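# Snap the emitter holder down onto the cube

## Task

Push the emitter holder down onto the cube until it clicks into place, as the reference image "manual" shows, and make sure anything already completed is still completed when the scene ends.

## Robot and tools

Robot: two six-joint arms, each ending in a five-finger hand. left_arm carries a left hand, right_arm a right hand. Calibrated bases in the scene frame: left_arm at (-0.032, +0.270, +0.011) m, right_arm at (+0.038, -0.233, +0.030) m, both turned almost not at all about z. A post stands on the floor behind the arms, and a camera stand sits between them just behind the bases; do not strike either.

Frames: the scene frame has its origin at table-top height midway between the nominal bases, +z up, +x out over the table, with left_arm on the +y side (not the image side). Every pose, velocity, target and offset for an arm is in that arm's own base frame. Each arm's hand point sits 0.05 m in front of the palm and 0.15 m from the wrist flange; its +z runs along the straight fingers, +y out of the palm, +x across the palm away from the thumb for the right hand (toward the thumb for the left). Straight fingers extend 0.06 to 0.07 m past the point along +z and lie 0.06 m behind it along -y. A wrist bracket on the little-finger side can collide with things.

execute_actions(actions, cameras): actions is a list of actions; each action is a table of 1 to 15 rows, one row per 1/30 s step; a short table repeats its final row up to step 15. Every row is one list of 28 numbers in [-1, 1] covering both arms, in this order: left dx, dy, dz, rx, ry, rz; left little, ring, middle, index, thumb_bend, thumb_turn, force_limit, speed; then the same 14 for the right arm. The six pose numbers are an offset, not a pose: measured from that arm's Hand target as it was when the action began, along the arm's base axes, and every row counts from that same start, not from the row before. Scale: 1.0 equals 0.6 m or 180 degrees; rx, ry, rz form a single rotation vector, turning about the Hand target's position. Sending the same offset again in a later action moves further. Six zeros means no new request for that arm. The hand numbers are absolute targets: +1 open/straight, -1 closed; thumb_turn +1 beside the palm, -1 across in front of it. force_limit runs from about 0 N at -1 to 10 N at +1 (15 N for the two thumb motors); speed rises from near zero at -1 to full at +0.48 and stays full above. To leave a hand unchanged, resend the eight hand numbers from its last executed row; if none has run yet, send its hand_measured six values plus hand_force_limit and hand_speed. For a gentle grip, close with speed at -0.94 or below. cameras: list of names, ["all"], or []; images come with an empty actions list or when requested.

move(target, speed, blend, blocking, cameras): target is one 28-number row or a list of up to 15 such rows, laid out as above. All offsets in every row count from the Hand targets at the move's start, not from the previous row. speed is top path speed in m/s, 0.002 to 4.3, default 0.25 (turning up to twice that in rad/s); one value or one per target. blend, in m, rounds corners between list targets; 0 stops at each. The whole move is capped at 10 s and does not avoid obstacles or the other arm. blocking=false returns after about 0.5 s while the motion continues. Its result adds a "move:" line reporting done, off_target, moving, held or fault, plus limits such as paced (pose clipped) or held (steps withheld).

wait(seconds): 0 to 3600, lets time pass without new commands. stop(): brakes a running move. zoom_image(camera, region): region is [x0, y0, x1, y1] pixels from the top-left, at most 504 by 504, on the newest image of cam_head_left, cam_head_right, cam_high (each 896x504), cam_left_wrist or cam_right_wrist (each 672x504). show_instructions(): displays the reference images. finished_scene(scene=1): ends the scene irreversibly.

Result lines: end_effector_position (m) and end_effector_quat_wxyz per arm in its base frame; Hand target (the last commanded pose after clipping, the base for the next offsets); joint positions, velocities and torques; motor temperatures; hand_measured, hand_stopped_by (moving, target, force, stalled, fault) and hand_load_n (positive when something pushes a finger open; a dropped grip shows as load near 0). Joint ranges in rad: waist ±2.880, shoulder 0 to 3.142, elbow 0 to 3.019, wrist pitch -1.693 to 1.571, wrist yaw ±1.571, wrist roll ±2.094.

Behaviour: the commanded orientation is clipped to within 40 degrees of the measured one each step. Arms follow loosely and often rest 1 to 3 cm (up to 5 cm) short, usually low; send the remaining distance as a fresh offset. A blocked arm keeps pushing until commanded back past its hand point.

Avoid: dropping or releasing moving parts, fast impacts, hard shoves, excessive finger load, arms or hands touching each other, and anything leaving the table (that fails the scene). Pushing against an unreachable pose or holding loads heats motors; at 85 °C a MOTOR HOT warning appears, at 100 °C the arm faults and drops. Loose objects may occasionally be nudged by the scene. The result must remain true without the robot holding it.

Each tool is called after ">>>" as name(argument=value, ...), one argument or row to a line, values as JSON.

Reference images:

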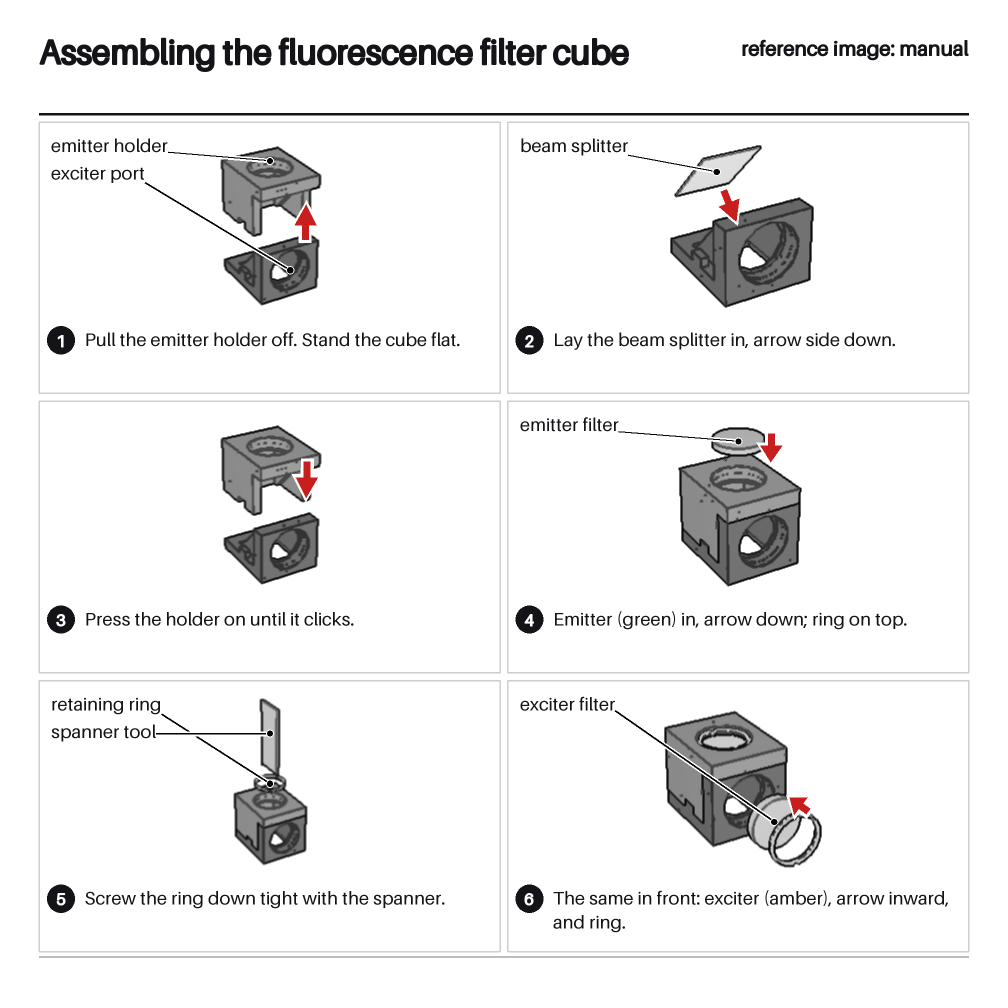

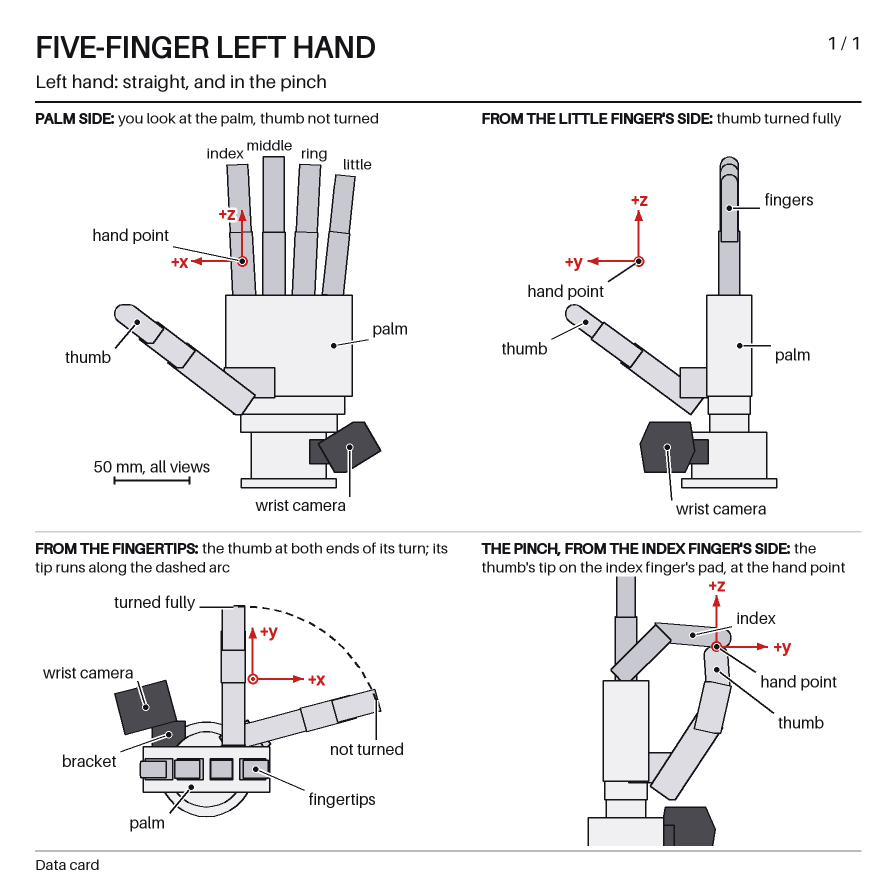

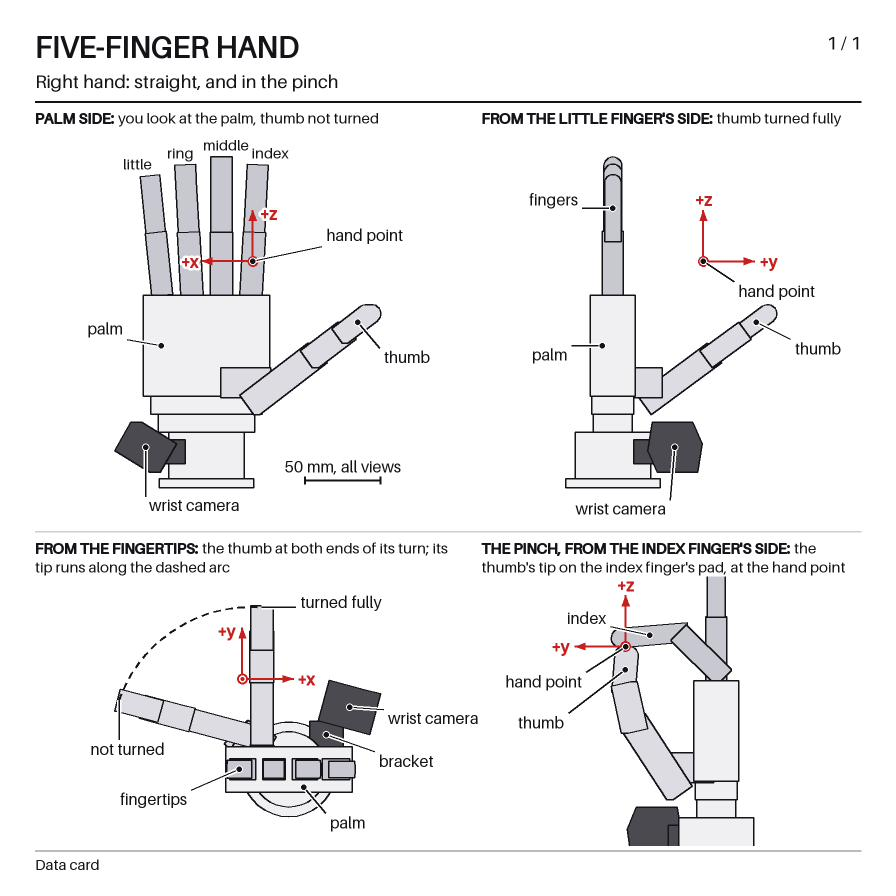

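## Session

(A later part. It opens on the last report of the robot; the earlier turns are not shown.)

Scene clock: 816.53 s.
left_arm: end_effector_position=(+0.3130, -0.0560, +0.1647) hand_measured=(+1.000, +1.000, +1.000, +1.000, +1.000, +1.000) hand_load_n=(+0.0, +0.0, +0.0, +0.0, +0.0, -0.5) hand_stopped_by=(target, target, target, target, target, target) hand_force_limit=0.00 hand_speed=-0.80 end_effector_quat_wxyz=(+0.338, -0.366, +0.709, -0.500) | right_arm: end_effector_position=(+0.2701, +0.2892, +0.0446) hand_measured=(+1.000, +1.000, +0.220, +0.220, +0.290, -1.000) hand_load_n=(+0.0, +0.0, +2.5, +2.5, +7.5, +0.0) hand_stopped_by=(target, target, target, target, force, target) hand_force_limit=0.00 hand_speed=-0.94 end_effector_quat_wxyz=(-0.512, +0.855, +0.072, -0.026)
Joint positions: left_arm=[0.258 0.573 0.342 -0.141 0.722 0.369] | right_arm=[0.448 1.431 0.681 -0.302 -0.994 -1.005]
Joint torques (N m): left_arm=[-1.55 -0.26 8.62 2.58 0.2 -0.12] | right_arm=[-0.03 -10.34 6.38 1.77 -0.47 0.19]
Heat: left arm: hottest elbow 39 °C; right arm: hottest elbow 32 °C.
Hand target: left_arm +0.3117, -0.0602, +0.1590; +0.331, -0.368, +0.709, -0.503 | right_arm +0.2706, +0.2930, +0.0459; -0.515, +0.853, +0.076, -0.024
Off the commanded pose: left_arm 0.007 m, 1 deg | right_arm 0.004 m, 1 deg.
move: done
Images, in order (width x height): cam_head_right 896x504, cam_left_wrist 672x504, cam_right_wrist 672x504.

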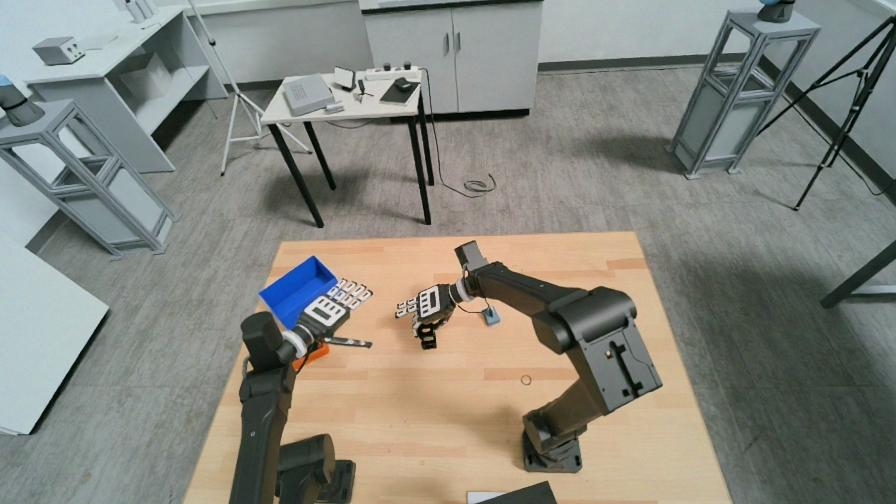

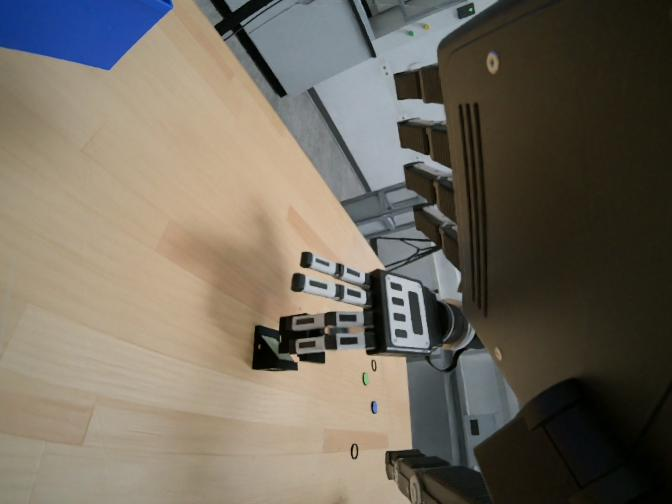

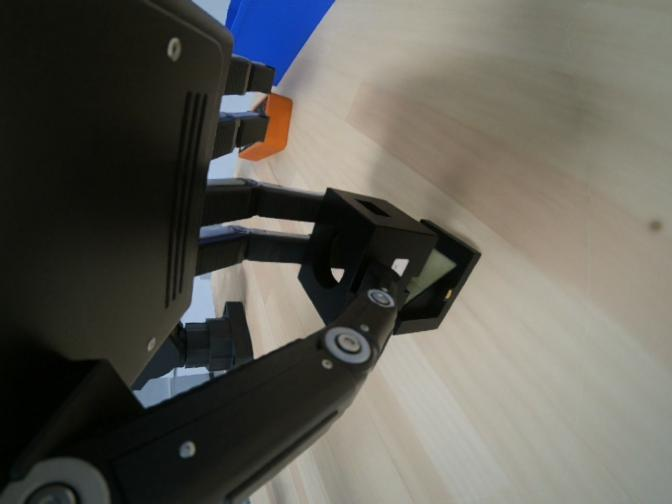

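>>> execute_actions(
  actions=[],
  cameras=["cam_left_wrist","cam_right_wrist","cam_head_right"],
)

>>> zoom_image(
  camera="cam_left_wrist",
  region=[240, 310, 320, 370],
)

>>> zoom_image(
  camera="cam_right_wrist",
  region=[360, 200, 500, 350],
)

>>> zoom_image(
  camera="cam_head_right",
  region=[405, 310, 455, 355],
)

Scene clock: 833.13 s.
left_arm: end_effector_position=(+0.3130, -0.0560, +0.1647) hand_measured=(+1.000, +1.000, +1.000, +1.000, +1.000, +1.000) hand_load_n=(+0.0, +0.0, +0.0, +0.0, +0.0, -0.5) hand_stopped_by=(target, target, target, target, target, target) hand_force_limit=0.00 hand_speed=-0.80 end_effector_quat_wxyz=(+0.338, -0.366, +0.709, -0.500) | right_arm: end_effector_position=(+0.2701, +0.2892, +0.0446) hand_measured=(+1.000, +1.000, +0.220, +0.220, +0.290, -1.000) hand_load_n=(+0.0, +0.0, +2.5, +2.5, +7.5, +0.5) hand_stopped_by=(target, target, target, target, force, target) hand_force_limit=0.00 hand_speed=-0.94 end_effector_quat_wxyz=(-0.512, +0.855, +0.072, -0.026)
Joint positions: left_arm=[0.258 0.573 0.342 -0.141 0.722 0.369] | right_arm=[0.448 1.431 0.681 -0.302 -0.994 -1.005]
Joint velocities: within noise
Joint torques (N m): left_arm=[-1.96 -0.32 8.57 2.51 0.22 -0.11] | right_arm=[-0.03 -10.34 6.38 1.78 -0.46 0.18]
Motor temperatures (°C): left_arm=[28 24 39 27 25 24] | right_arm=[29 28 31 24 27 25]
Heat: left arm: hottest elbow 39 °C; right arm: hottest elbow 31 °C.
Hand target: left_arm +0.3117, -0.0602, +0.1590; +0.331, -0.368, +0.709, -0.503 | right_arm +0.2706, +0.2930, +0.0459; -0.515, +0.853, +0.076, -0.024
Off the commanded pose: left_arm 0.007 m, 1 deg | right_arm 0.004 m, 1 deg.
Images, in order (width x height): cam_head_right 896x504, cam_left_wrist 672x504, cam_right_wrist 672x504.

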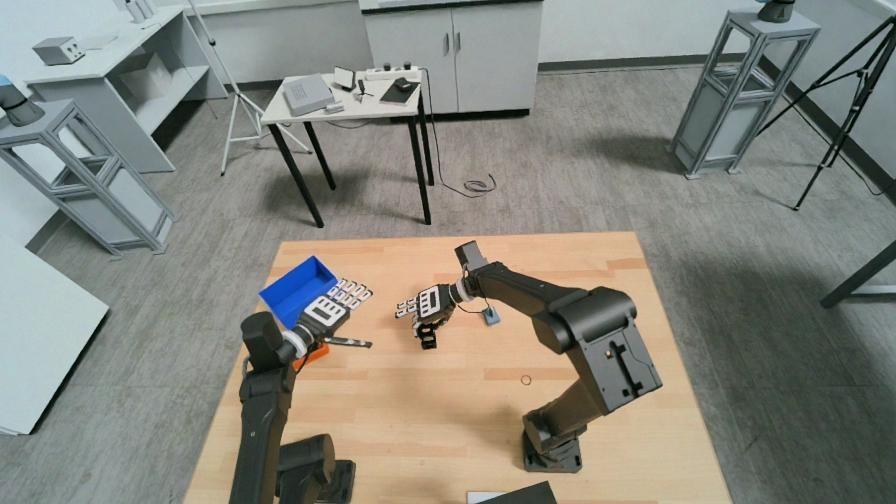

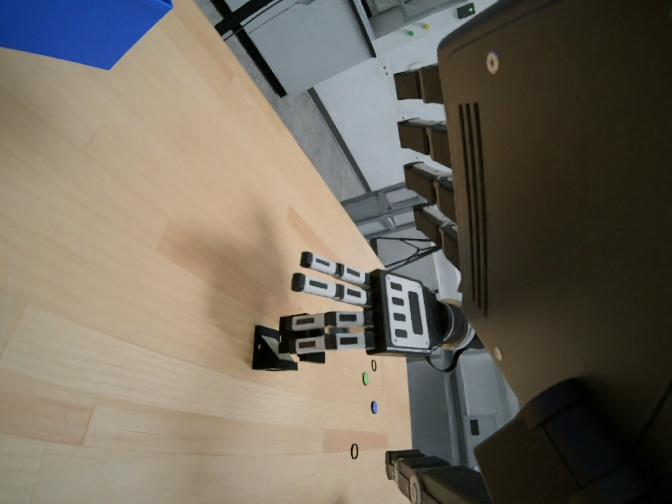

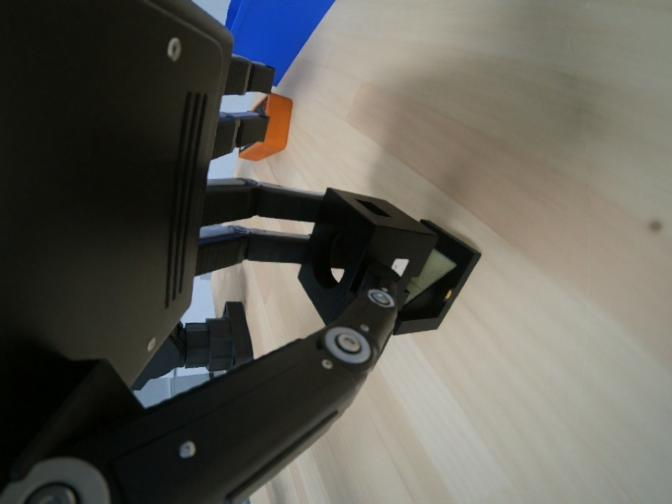

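Scaled by 6.300 from the camera's image (finer frame: 960x720).

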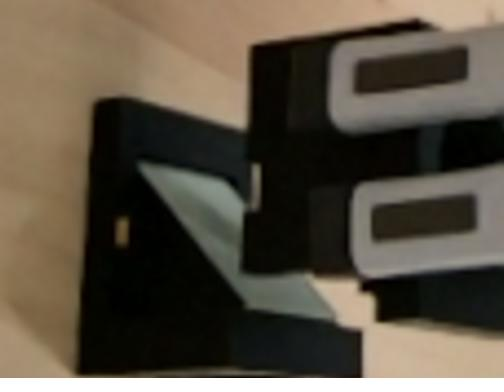

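Scaled by 3.360 from the camera's image (finer frame: 960x720).

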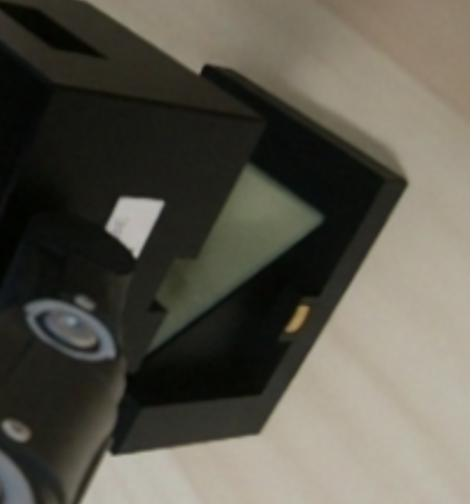

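Scaled by 10.080.

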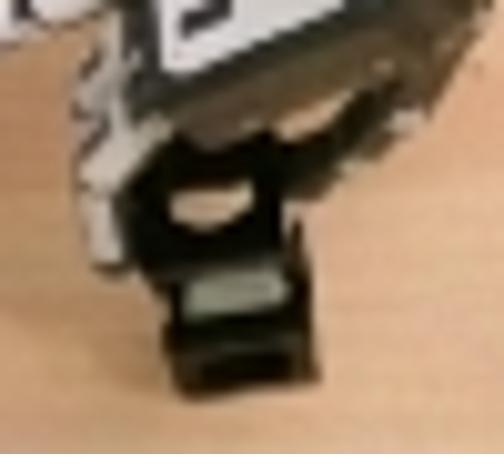

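>>> zoom_image(
  camera="cam_right_wrist",
  region=[385, 210, 490, 340],
)

>>> zoom_image(
  camera="cam_left_wrist",
  region=[245, 315, 305, 375],
)

>>> zoom_image(
  camera="cam_head_right",
  region=[415, 320, 445, 352],
)

Scaled by 3.877 from the camera's image (finer frame: 960x720).

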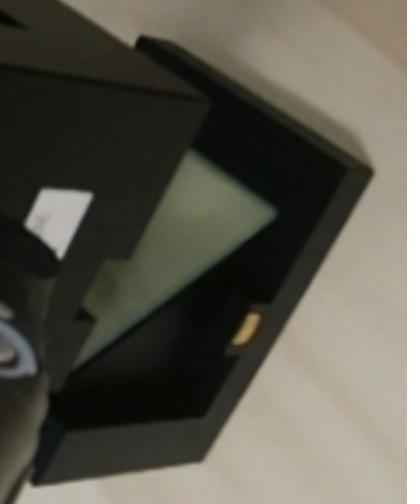

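Scaled by 8.400 from the camera's image (finer frame: 960x720).

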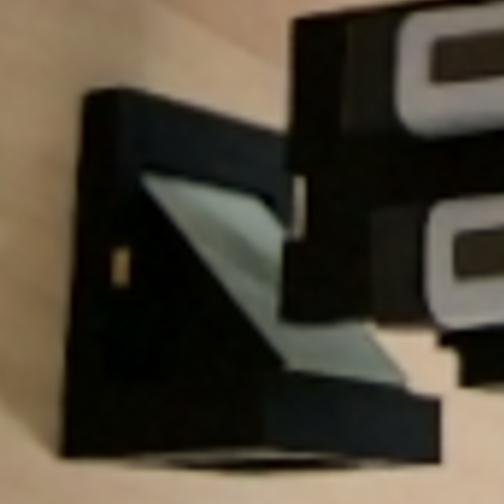

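Scaled by 15.750.

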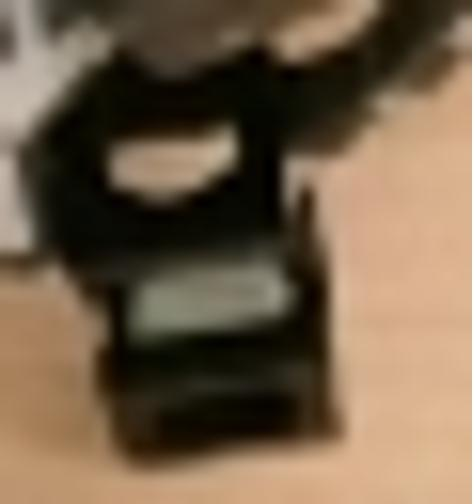

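>>> show_instructions(
)

Reference images for this scene: manual, FIVE-FINGER LEFT HAND page 1, FIVE-FINGER HAND page 1.

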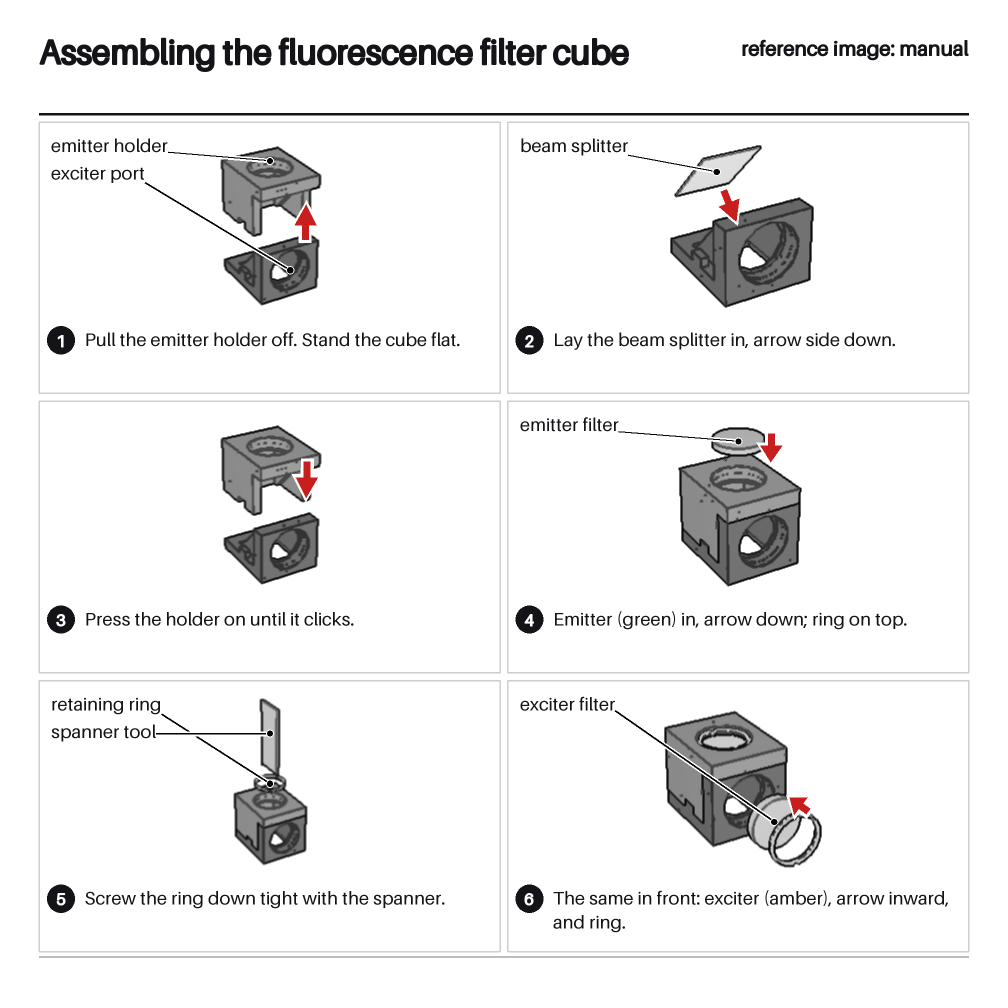

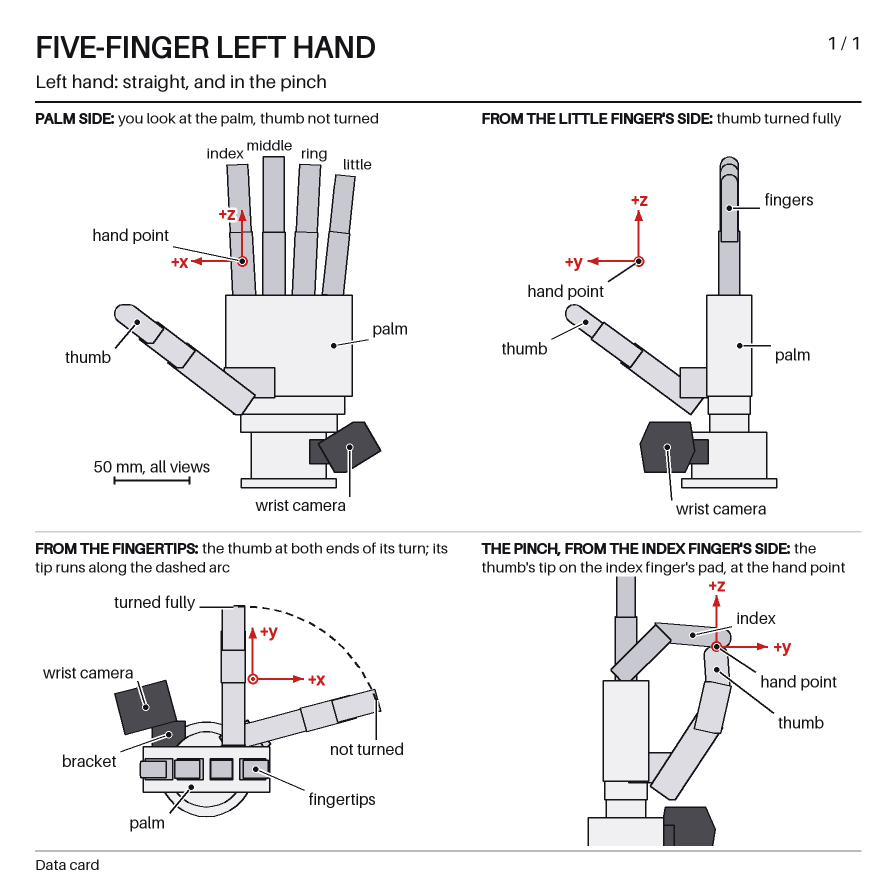

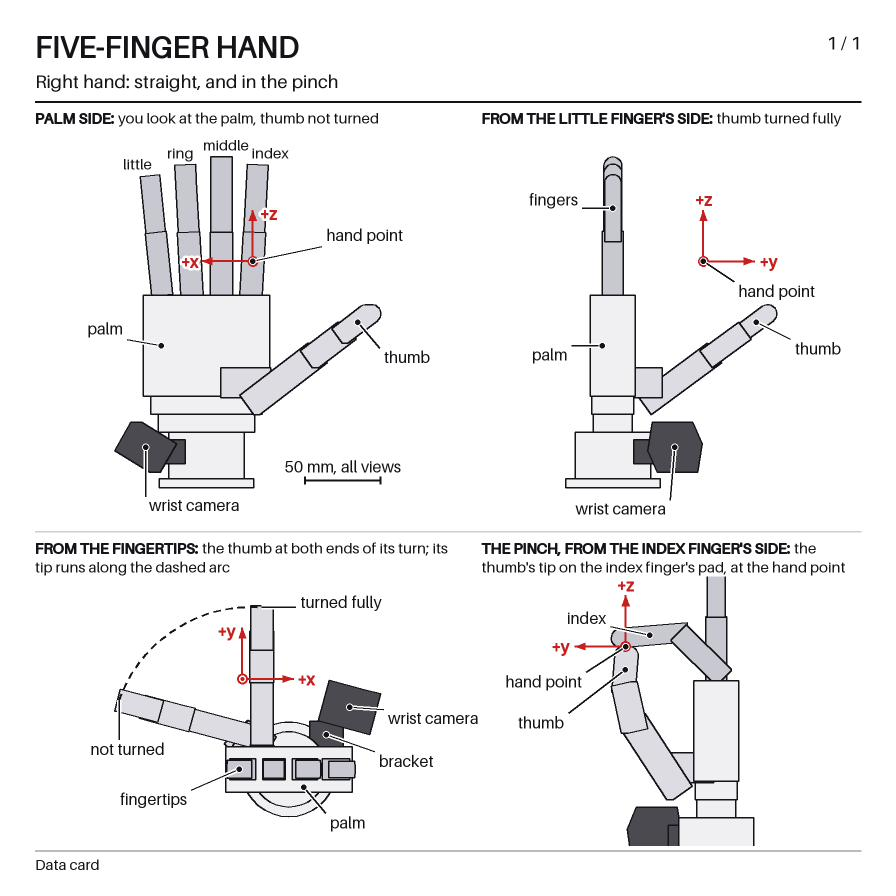

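>>> move(
  target=[
    [0,0,0,0,0,0,1,1,1,1,1,1,0,-0.8,-0.0087,-0.0017,0.0167,0,0,0.004,1,1,0.22,0.22,0.1,-1,0.0,-0.94],
    [0,0,0,0,0,0,1,1,1,1,1,1,0,-0.8,-0.0087,-0.0017,0.0,0,0,0.004,1,1,0.22,0.22,0.1,-1,0.0,-0.94],
  ],
  speed=0.06,
  cameras=["cam_left_wrist","cam_right_wrist"],
)

>>> zoom_image(
  camera="cam_left_wrist",
  region=[245, 315, 305, 375],
)

>>> zoom_image(
  camera="cam_right_wrist",
  region=[385, 210, 490, 340],
)

Scene clock: 988.03 s.
left_arm: end_effector_position=(+0.3130, -0.0560, +0.1647) hand_measured=(+1.000, +1.000, +1.000, +1.000, +1.000, +1.000) hand_load_n=(+0.0, +0.0, +0.0, +0.0, +0.0, +0.0) hand_stopped_by=(target, target, target, target, target, target) hand_force_limit=0.00 hand_speed=-0.80 end_effector_quat_wxyz=(+0.338, -0.366, +0.709, -0.500) | right_arm: end_effector_position=(+0.2661, +0.2872, +0.0451) hand_measured=(+1.000, +1.000, +0.220, +0.220, +0.290, -1.000) hand_load_n=(+0.0, +0.0, +3.0, +2.5, +7.5, +0.5) hand_stopped_by=(target, target, target, target, force, target) hand_force_limit=0.00 hand_speed=-0.94 end_effector_quat_wxyz=(-0.511, +0.856, +0.070, -0.030)
Joint positions: left_arm=[0.258 0.573 0.342 -0.141 0.722 0.369] | right_arm=[0.448 1.422 0.676 -0.316 -0.994 -1.006]
Joint torques (N m): left_arm=[-1.67 -0.21 8.51 2.56 0.21 -0.11] | right_arm=[0.26 -10.17 6.32 1.77 -0.63 0.06]
Heat: left arm: hottest elbow 39 °C; right arm: hottest elbow 30 °C.
Hand target: left_arm +0.3117, -0.0602, +0.1590; +0.331, -0.368, +0.709, -0.503 | right_arm +0.2655, +0.2920, +0.0460; -0.515, +0.853, +0.081, -0.027
Off the commanded pose: left_arm 0.007 m, 1 deg | right_arm 0.005 m, 1 deg.
move: done

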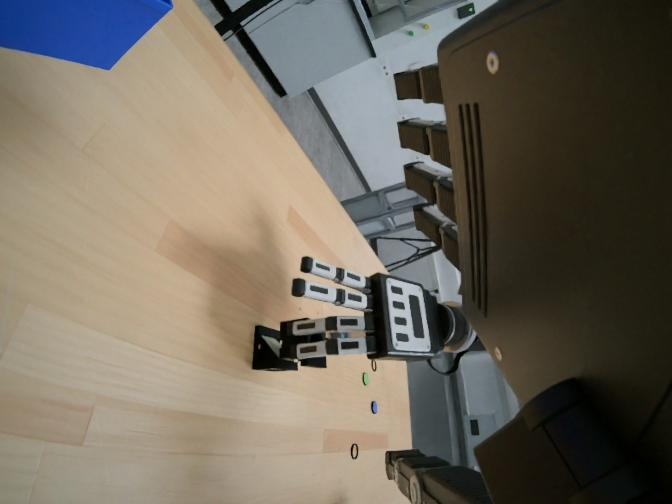

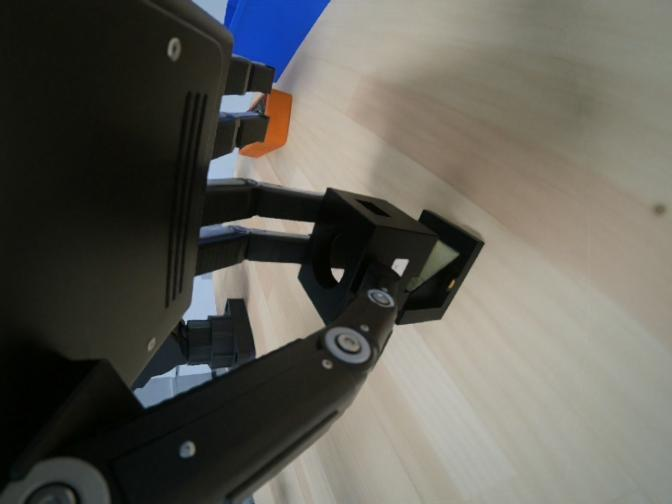

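Scaled by 8.400 from the camera's image (finer frame: 960x720).

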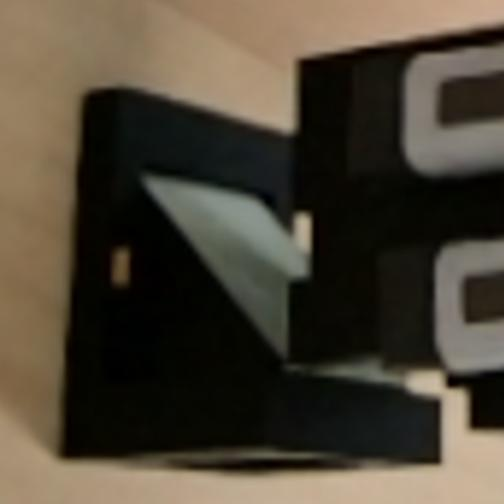

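Scaled by 3.877 from the camera's image (finer frame: 960x720).

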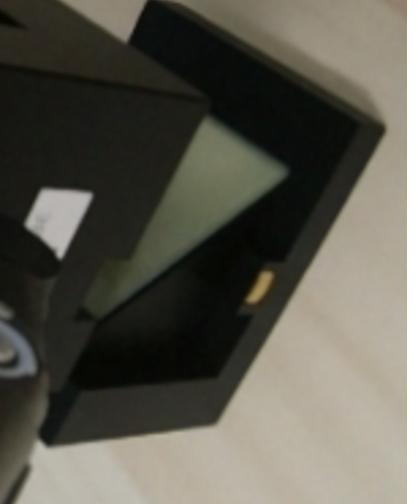

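>>> move(
  target=[
    [0,0,0,0,0,0,1,1,1,1,1,1,0,-0.8,0.0,0.002,0.0167,0,0,0.002,1,1,0.22,0.22,0.1,-1,0.0,-0.94],
    [0,0,0,0,0,0,1,1,1,1,1,1,0,-0.8,0.0,0.002,-0.004,0,0,0.002,1,1,0.22,0.22,0.1,-1,0.0,-0.94],
  ],
  speed=0.05,
  cameras=["cam_left_wrist","cam_right_wrist"],
)

>>> zoom_image(
  camera="cam_left_wrist",
  region=[245, 315, 305, 375],
)

>>> zoom_image(
  camera="cam_right_wrist",
  region=[385, 210, 490, 340],
)

Scene clock: 1009.33 s.
left_arm: end_effector_position=(+0.3130, -0.0560, +0.1647) hand_measured=(+1.000, +1.000, +1.000, +1.000, +1.000, +1.000) hand_load_n=(+0.0, -0.5, +0.0, +0.0, +0.0, +0.0) hand_stopped_by=(target, target, target, target, target, target) hand_force_limit=0.00 hand_speed=-0.80 end_effector_quat_wxyz=(+0.338, -0.366, +0.709, -0.500) | right_arm: end_effector_position=(+0.2661, +0.2873, +0.0426) hand_measured=(+1.000, +1.000, +0.220, +0.220, +0.290, -1.000) hand_load_n=(+0.0, +0.0, +2.5, +2.5, +7.0, +0.5) hand_stopped_by=(target, target, target, target, force, target) hand_force_limit=0.00 hand_speed=-0.94 end_effector_quat_wxyz=(-0.511, +0.856, +0.071, -0.032)
Joint positions: left_arm=[0.258 0.573 0.342 -0.141 0.722 0.369] | right_arm=[0.448 1.43 0.676 -0.313 -0.995 -1.01]
Joint torques (N m): left_arm=[-1.55 -0.15 8.61 2.54 0.21 -0.12] | right_arm=[0.56 -10.05 6.42 1.74 -0.64 0.05]
Heat: left arm: hottest elbow 39 °C; right arm: hottest elbow 30 °C.
Hand target: left_arm +0.3117, -0.0602, +0.1590; +0.331, -0.368, +0.709, -0.503 | right_arm +0.2655, +0.2932, +0.0436; -0.515, +0.852, +0.084, -0.028
Off the commanded pose: left_arm 0.007 m, 1 deg | right_arm 0.006 m, 2 deg.
move: done

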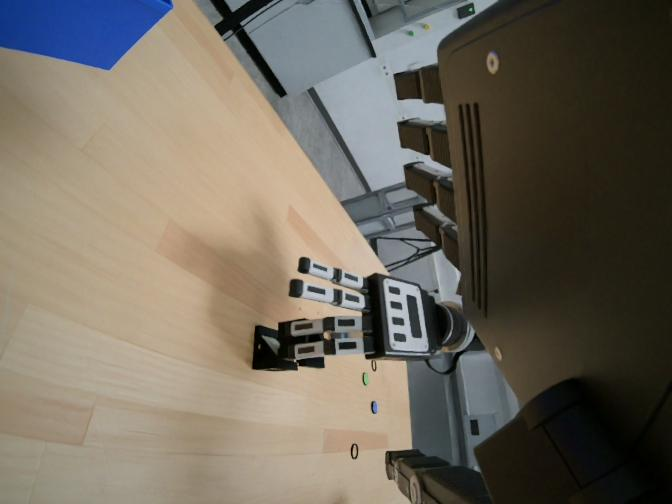

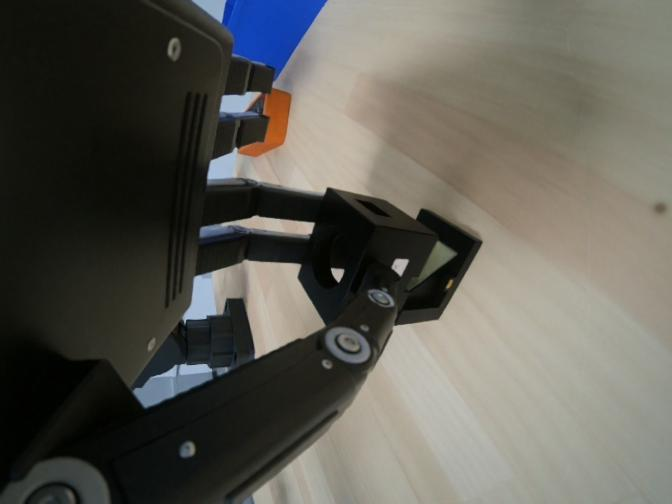

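Scaled by 8.400 from the camera's image (finer frame: 960x720).

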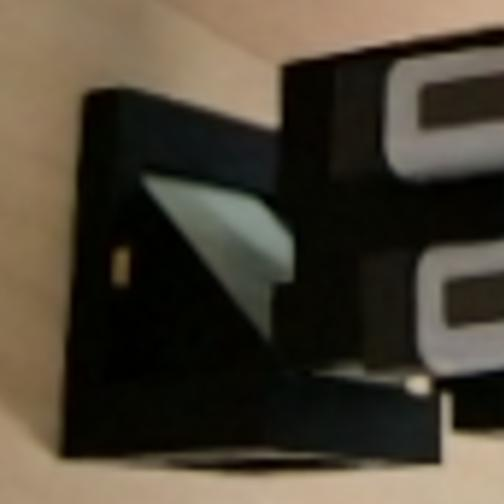

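Scaled by 3.877 from the camera's image (finer frame: 960x720).

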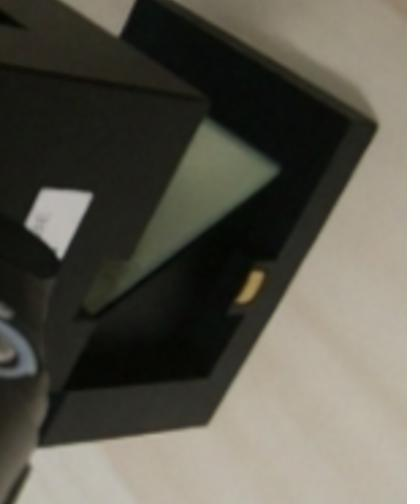

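>>> move(
  target=[0,0,0,0,0,0,1,1,1,1,1,1,0,-0.8,0.0007,0.0,-0.0083,0,0,0.0,1,1,0.22,0.22,0.1,-1,0.0,-0.94],
  speed=0.04,
  cameras=["cam_left_wrist","cam_right_wrist"],
)

>>> zoom_image(
  camera="cam_left_wrist",
  region=[245, 315, 305, 375],
)

>>> zoom_image(
  camera="cam_right_wrist",
  region=[385, 210, 490, 340],
)

Scene clock: 1024.13 s.
left_arm: end_effector_position=(+0.3130, -0.0560, +0.1647) hand_measured=(+1.000, +1.000, +1.000, +1.000, +1.000, +1.000) hand_load_n=(+0.0, +0.0, +0.0, +0.0, +0.0, +0.0) hand_stopped_by=(target, target, target, target, target, target) hand_force_limit=0.00 hand_speed=-0.80 end_effector_quat_wxyz=(+0.338, -0.366, +0.709, -0.500) | right_arm: end_effector_position=(+0.2683, +0.2884, +0.0393) hand_measured=(+1.000, +1.000, +0.220, +0.220, +0.290, -1.000) hand_load_n=(+0.0, +0.0, +2.5, +2.5, +7.5, +0.0) hand_stopped_by=(target, target, target, target, force, target) hand_force_limit=0.00 hand_speed=-0.94 end_effector_quat_wxyz=(-0.511, +0.856, +0.072, -0.030)
Joint positions: left_arm=[0.258 0.573 0.342 -0.141 0.722 0.369] | right_arm=[0.448 1.442 0.676 -0.296 -0.996 -1.011]
Joint torques (N m): left_arm=[-1.44 0.03 8.59 2.47 0.2 -0.11] | right_arm=[0.44 -10.17 6.05 1.72 -0.63 0.05]
Heat: left arm: hottest elbow 39 °C; right arm: hottest elbow 30 °C.
Hand target: left_arm +0.3117, -0.0602, +0.1590; +0.331, -0.368, +0.709, -0.503 | right_arm +0.2660, +0.2932, +0.0387; -0.515, +0.852, +0.084, -0.028
Off the commanded pose: left_arm 0.007 m, 1 deg | right_arm 0.005 m, 1 deg.
move: done

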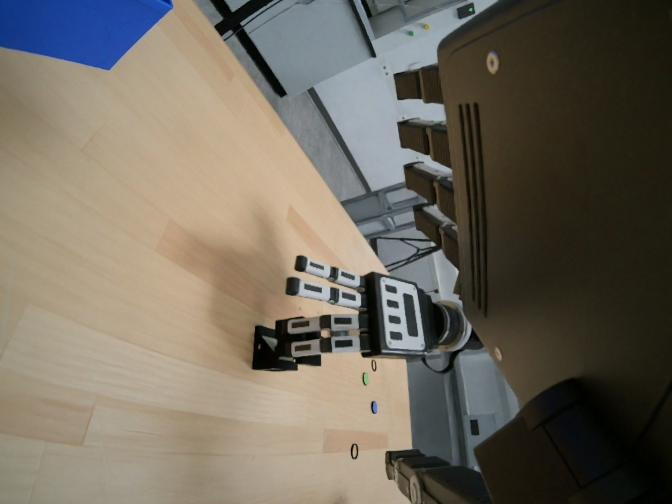

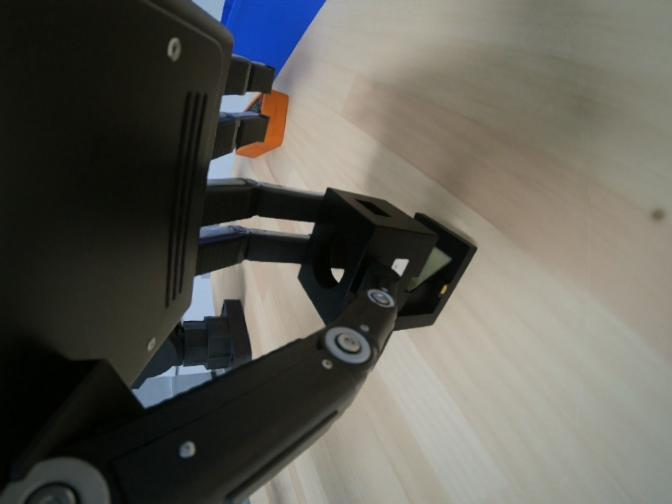

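Scaled by 8.400 from the camera's image (finer frame: 960x720).

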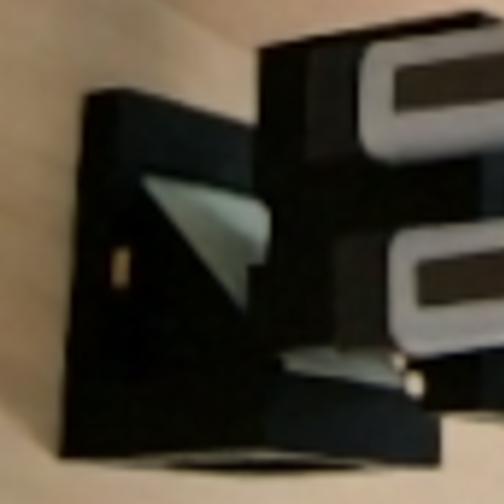

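Scaled by 3.877 from the camera's image (finer frame: 960x720).

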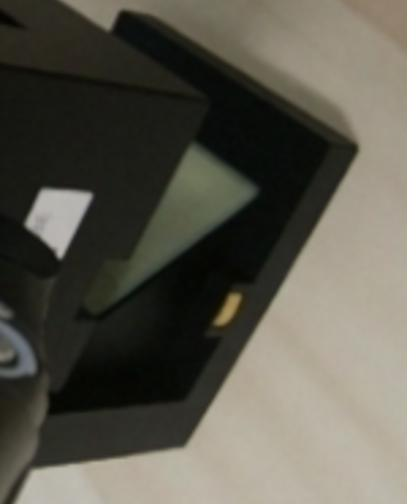

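>>> move(
  target=[0,0,0,0,0,0,1,1,1,1,1,1,0,-0.8,-0.0038,-0.001,-0.0033,0,0,0.0,1,1,0.22,0.22,0.1,-1,0.0,-0.94],
  speed=0.04,
  cameras=["cam_left_wrist","cam_right_wrist"],
)

>>> zoom_image(
  camera="cam_left_wrist",
  region=[245, 315, 305, 375],
)

>>> zoom_image(
  camera="cam_right_wrist",
  region=[385, 210, 490, 340],
)

Scene clock: 1029.23 s.
left_arm: end_effector_position=(+0.3130, -0.0560, +0.1647) hand_measured=(+1.000, +1.000, +1.000, +1.000, +1.000, +1.000) hand_load_n=(+0.0, +0.0, +0.0, +0.0, +0.0, +0.0) hand_stopped_by=(target, target, target, target, target, target) hand_force_limit=0.00 hand_speed=-0.80 end_effector_quat_wxyz=(+0.338, -0.366, +0.709, -0.500) | right_arm: end_effector_position=(+0.2662, +0.2874, +0.0368) hand_measured=(+1.000, +1.000, +0.220, +0.220, +0.290, -1.000) hand_load_n=(+0.0, +0.0, +2.5, +2.5, +7.5, +0.0) hand_stopped_by=(target, target, target, target, force, target) hand_force_limit=0.00 hand_speed=-0.94 end_effector_quat_wxyz=(-0.512, +0.856, +0.073, -0.029)
Joint positions: left_arm=[0.258 0.573 0.342 -0.141 0.722 0.369] | right_arm=[0.448 1.442 0.667 -0.286 -0.996 -1.011]
Joint torques (N m): left_arm=[-1.79 -0.56 8.59 2.54 0.22 -0.11] | right_arm=[0.62 -10.17 6.04 1.7 -0.59 0.07]
Heat: left arm: hottest elbow 39 °C; right arm: hottest elbow 30 °C.
Hand target: left_arm +0.3117, -0.0602, +0.1590; +0.331, -0.368, +0.709, -0.503 | right_arm +0.2635, +0.2925, +0.0365; -0.515, +0.853, +0.084, -0.028
Off the commanded pose: left_arm 0.007 m, 1 deg | right_arm 0.006 m, 1 deg.
move: done

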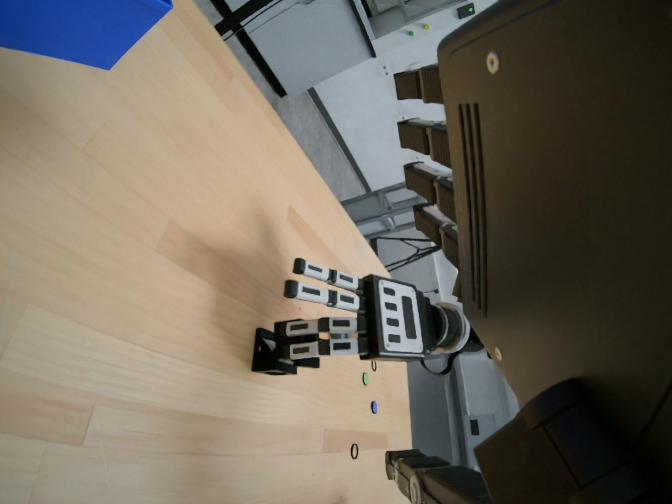

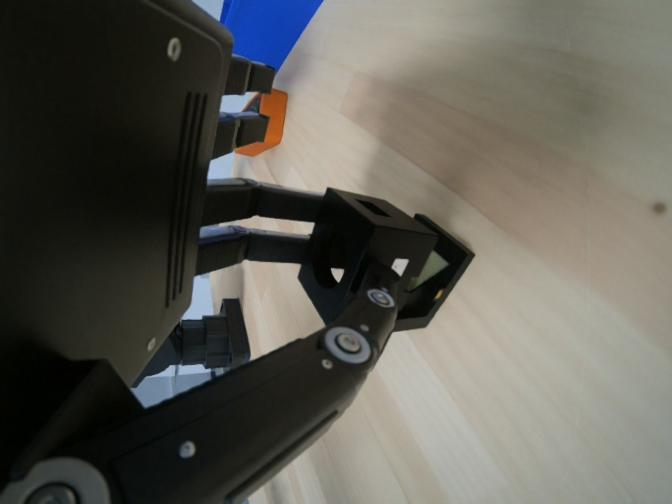

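Scaled by 8.400 from the camera's image (finer frame: 960x720).

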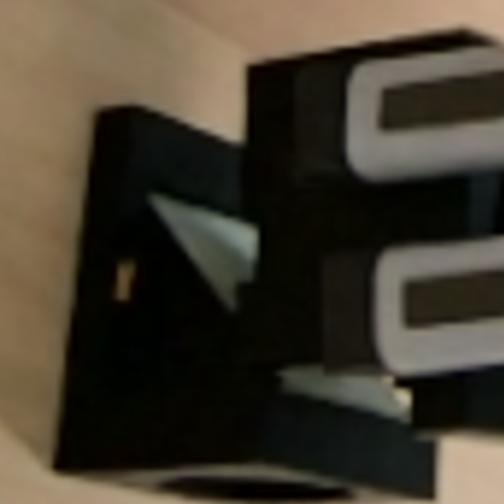

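Scaled by 3.877 from the camera's image (finer frame: 960x720).

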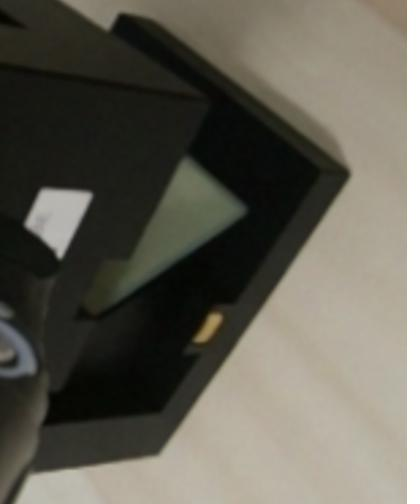

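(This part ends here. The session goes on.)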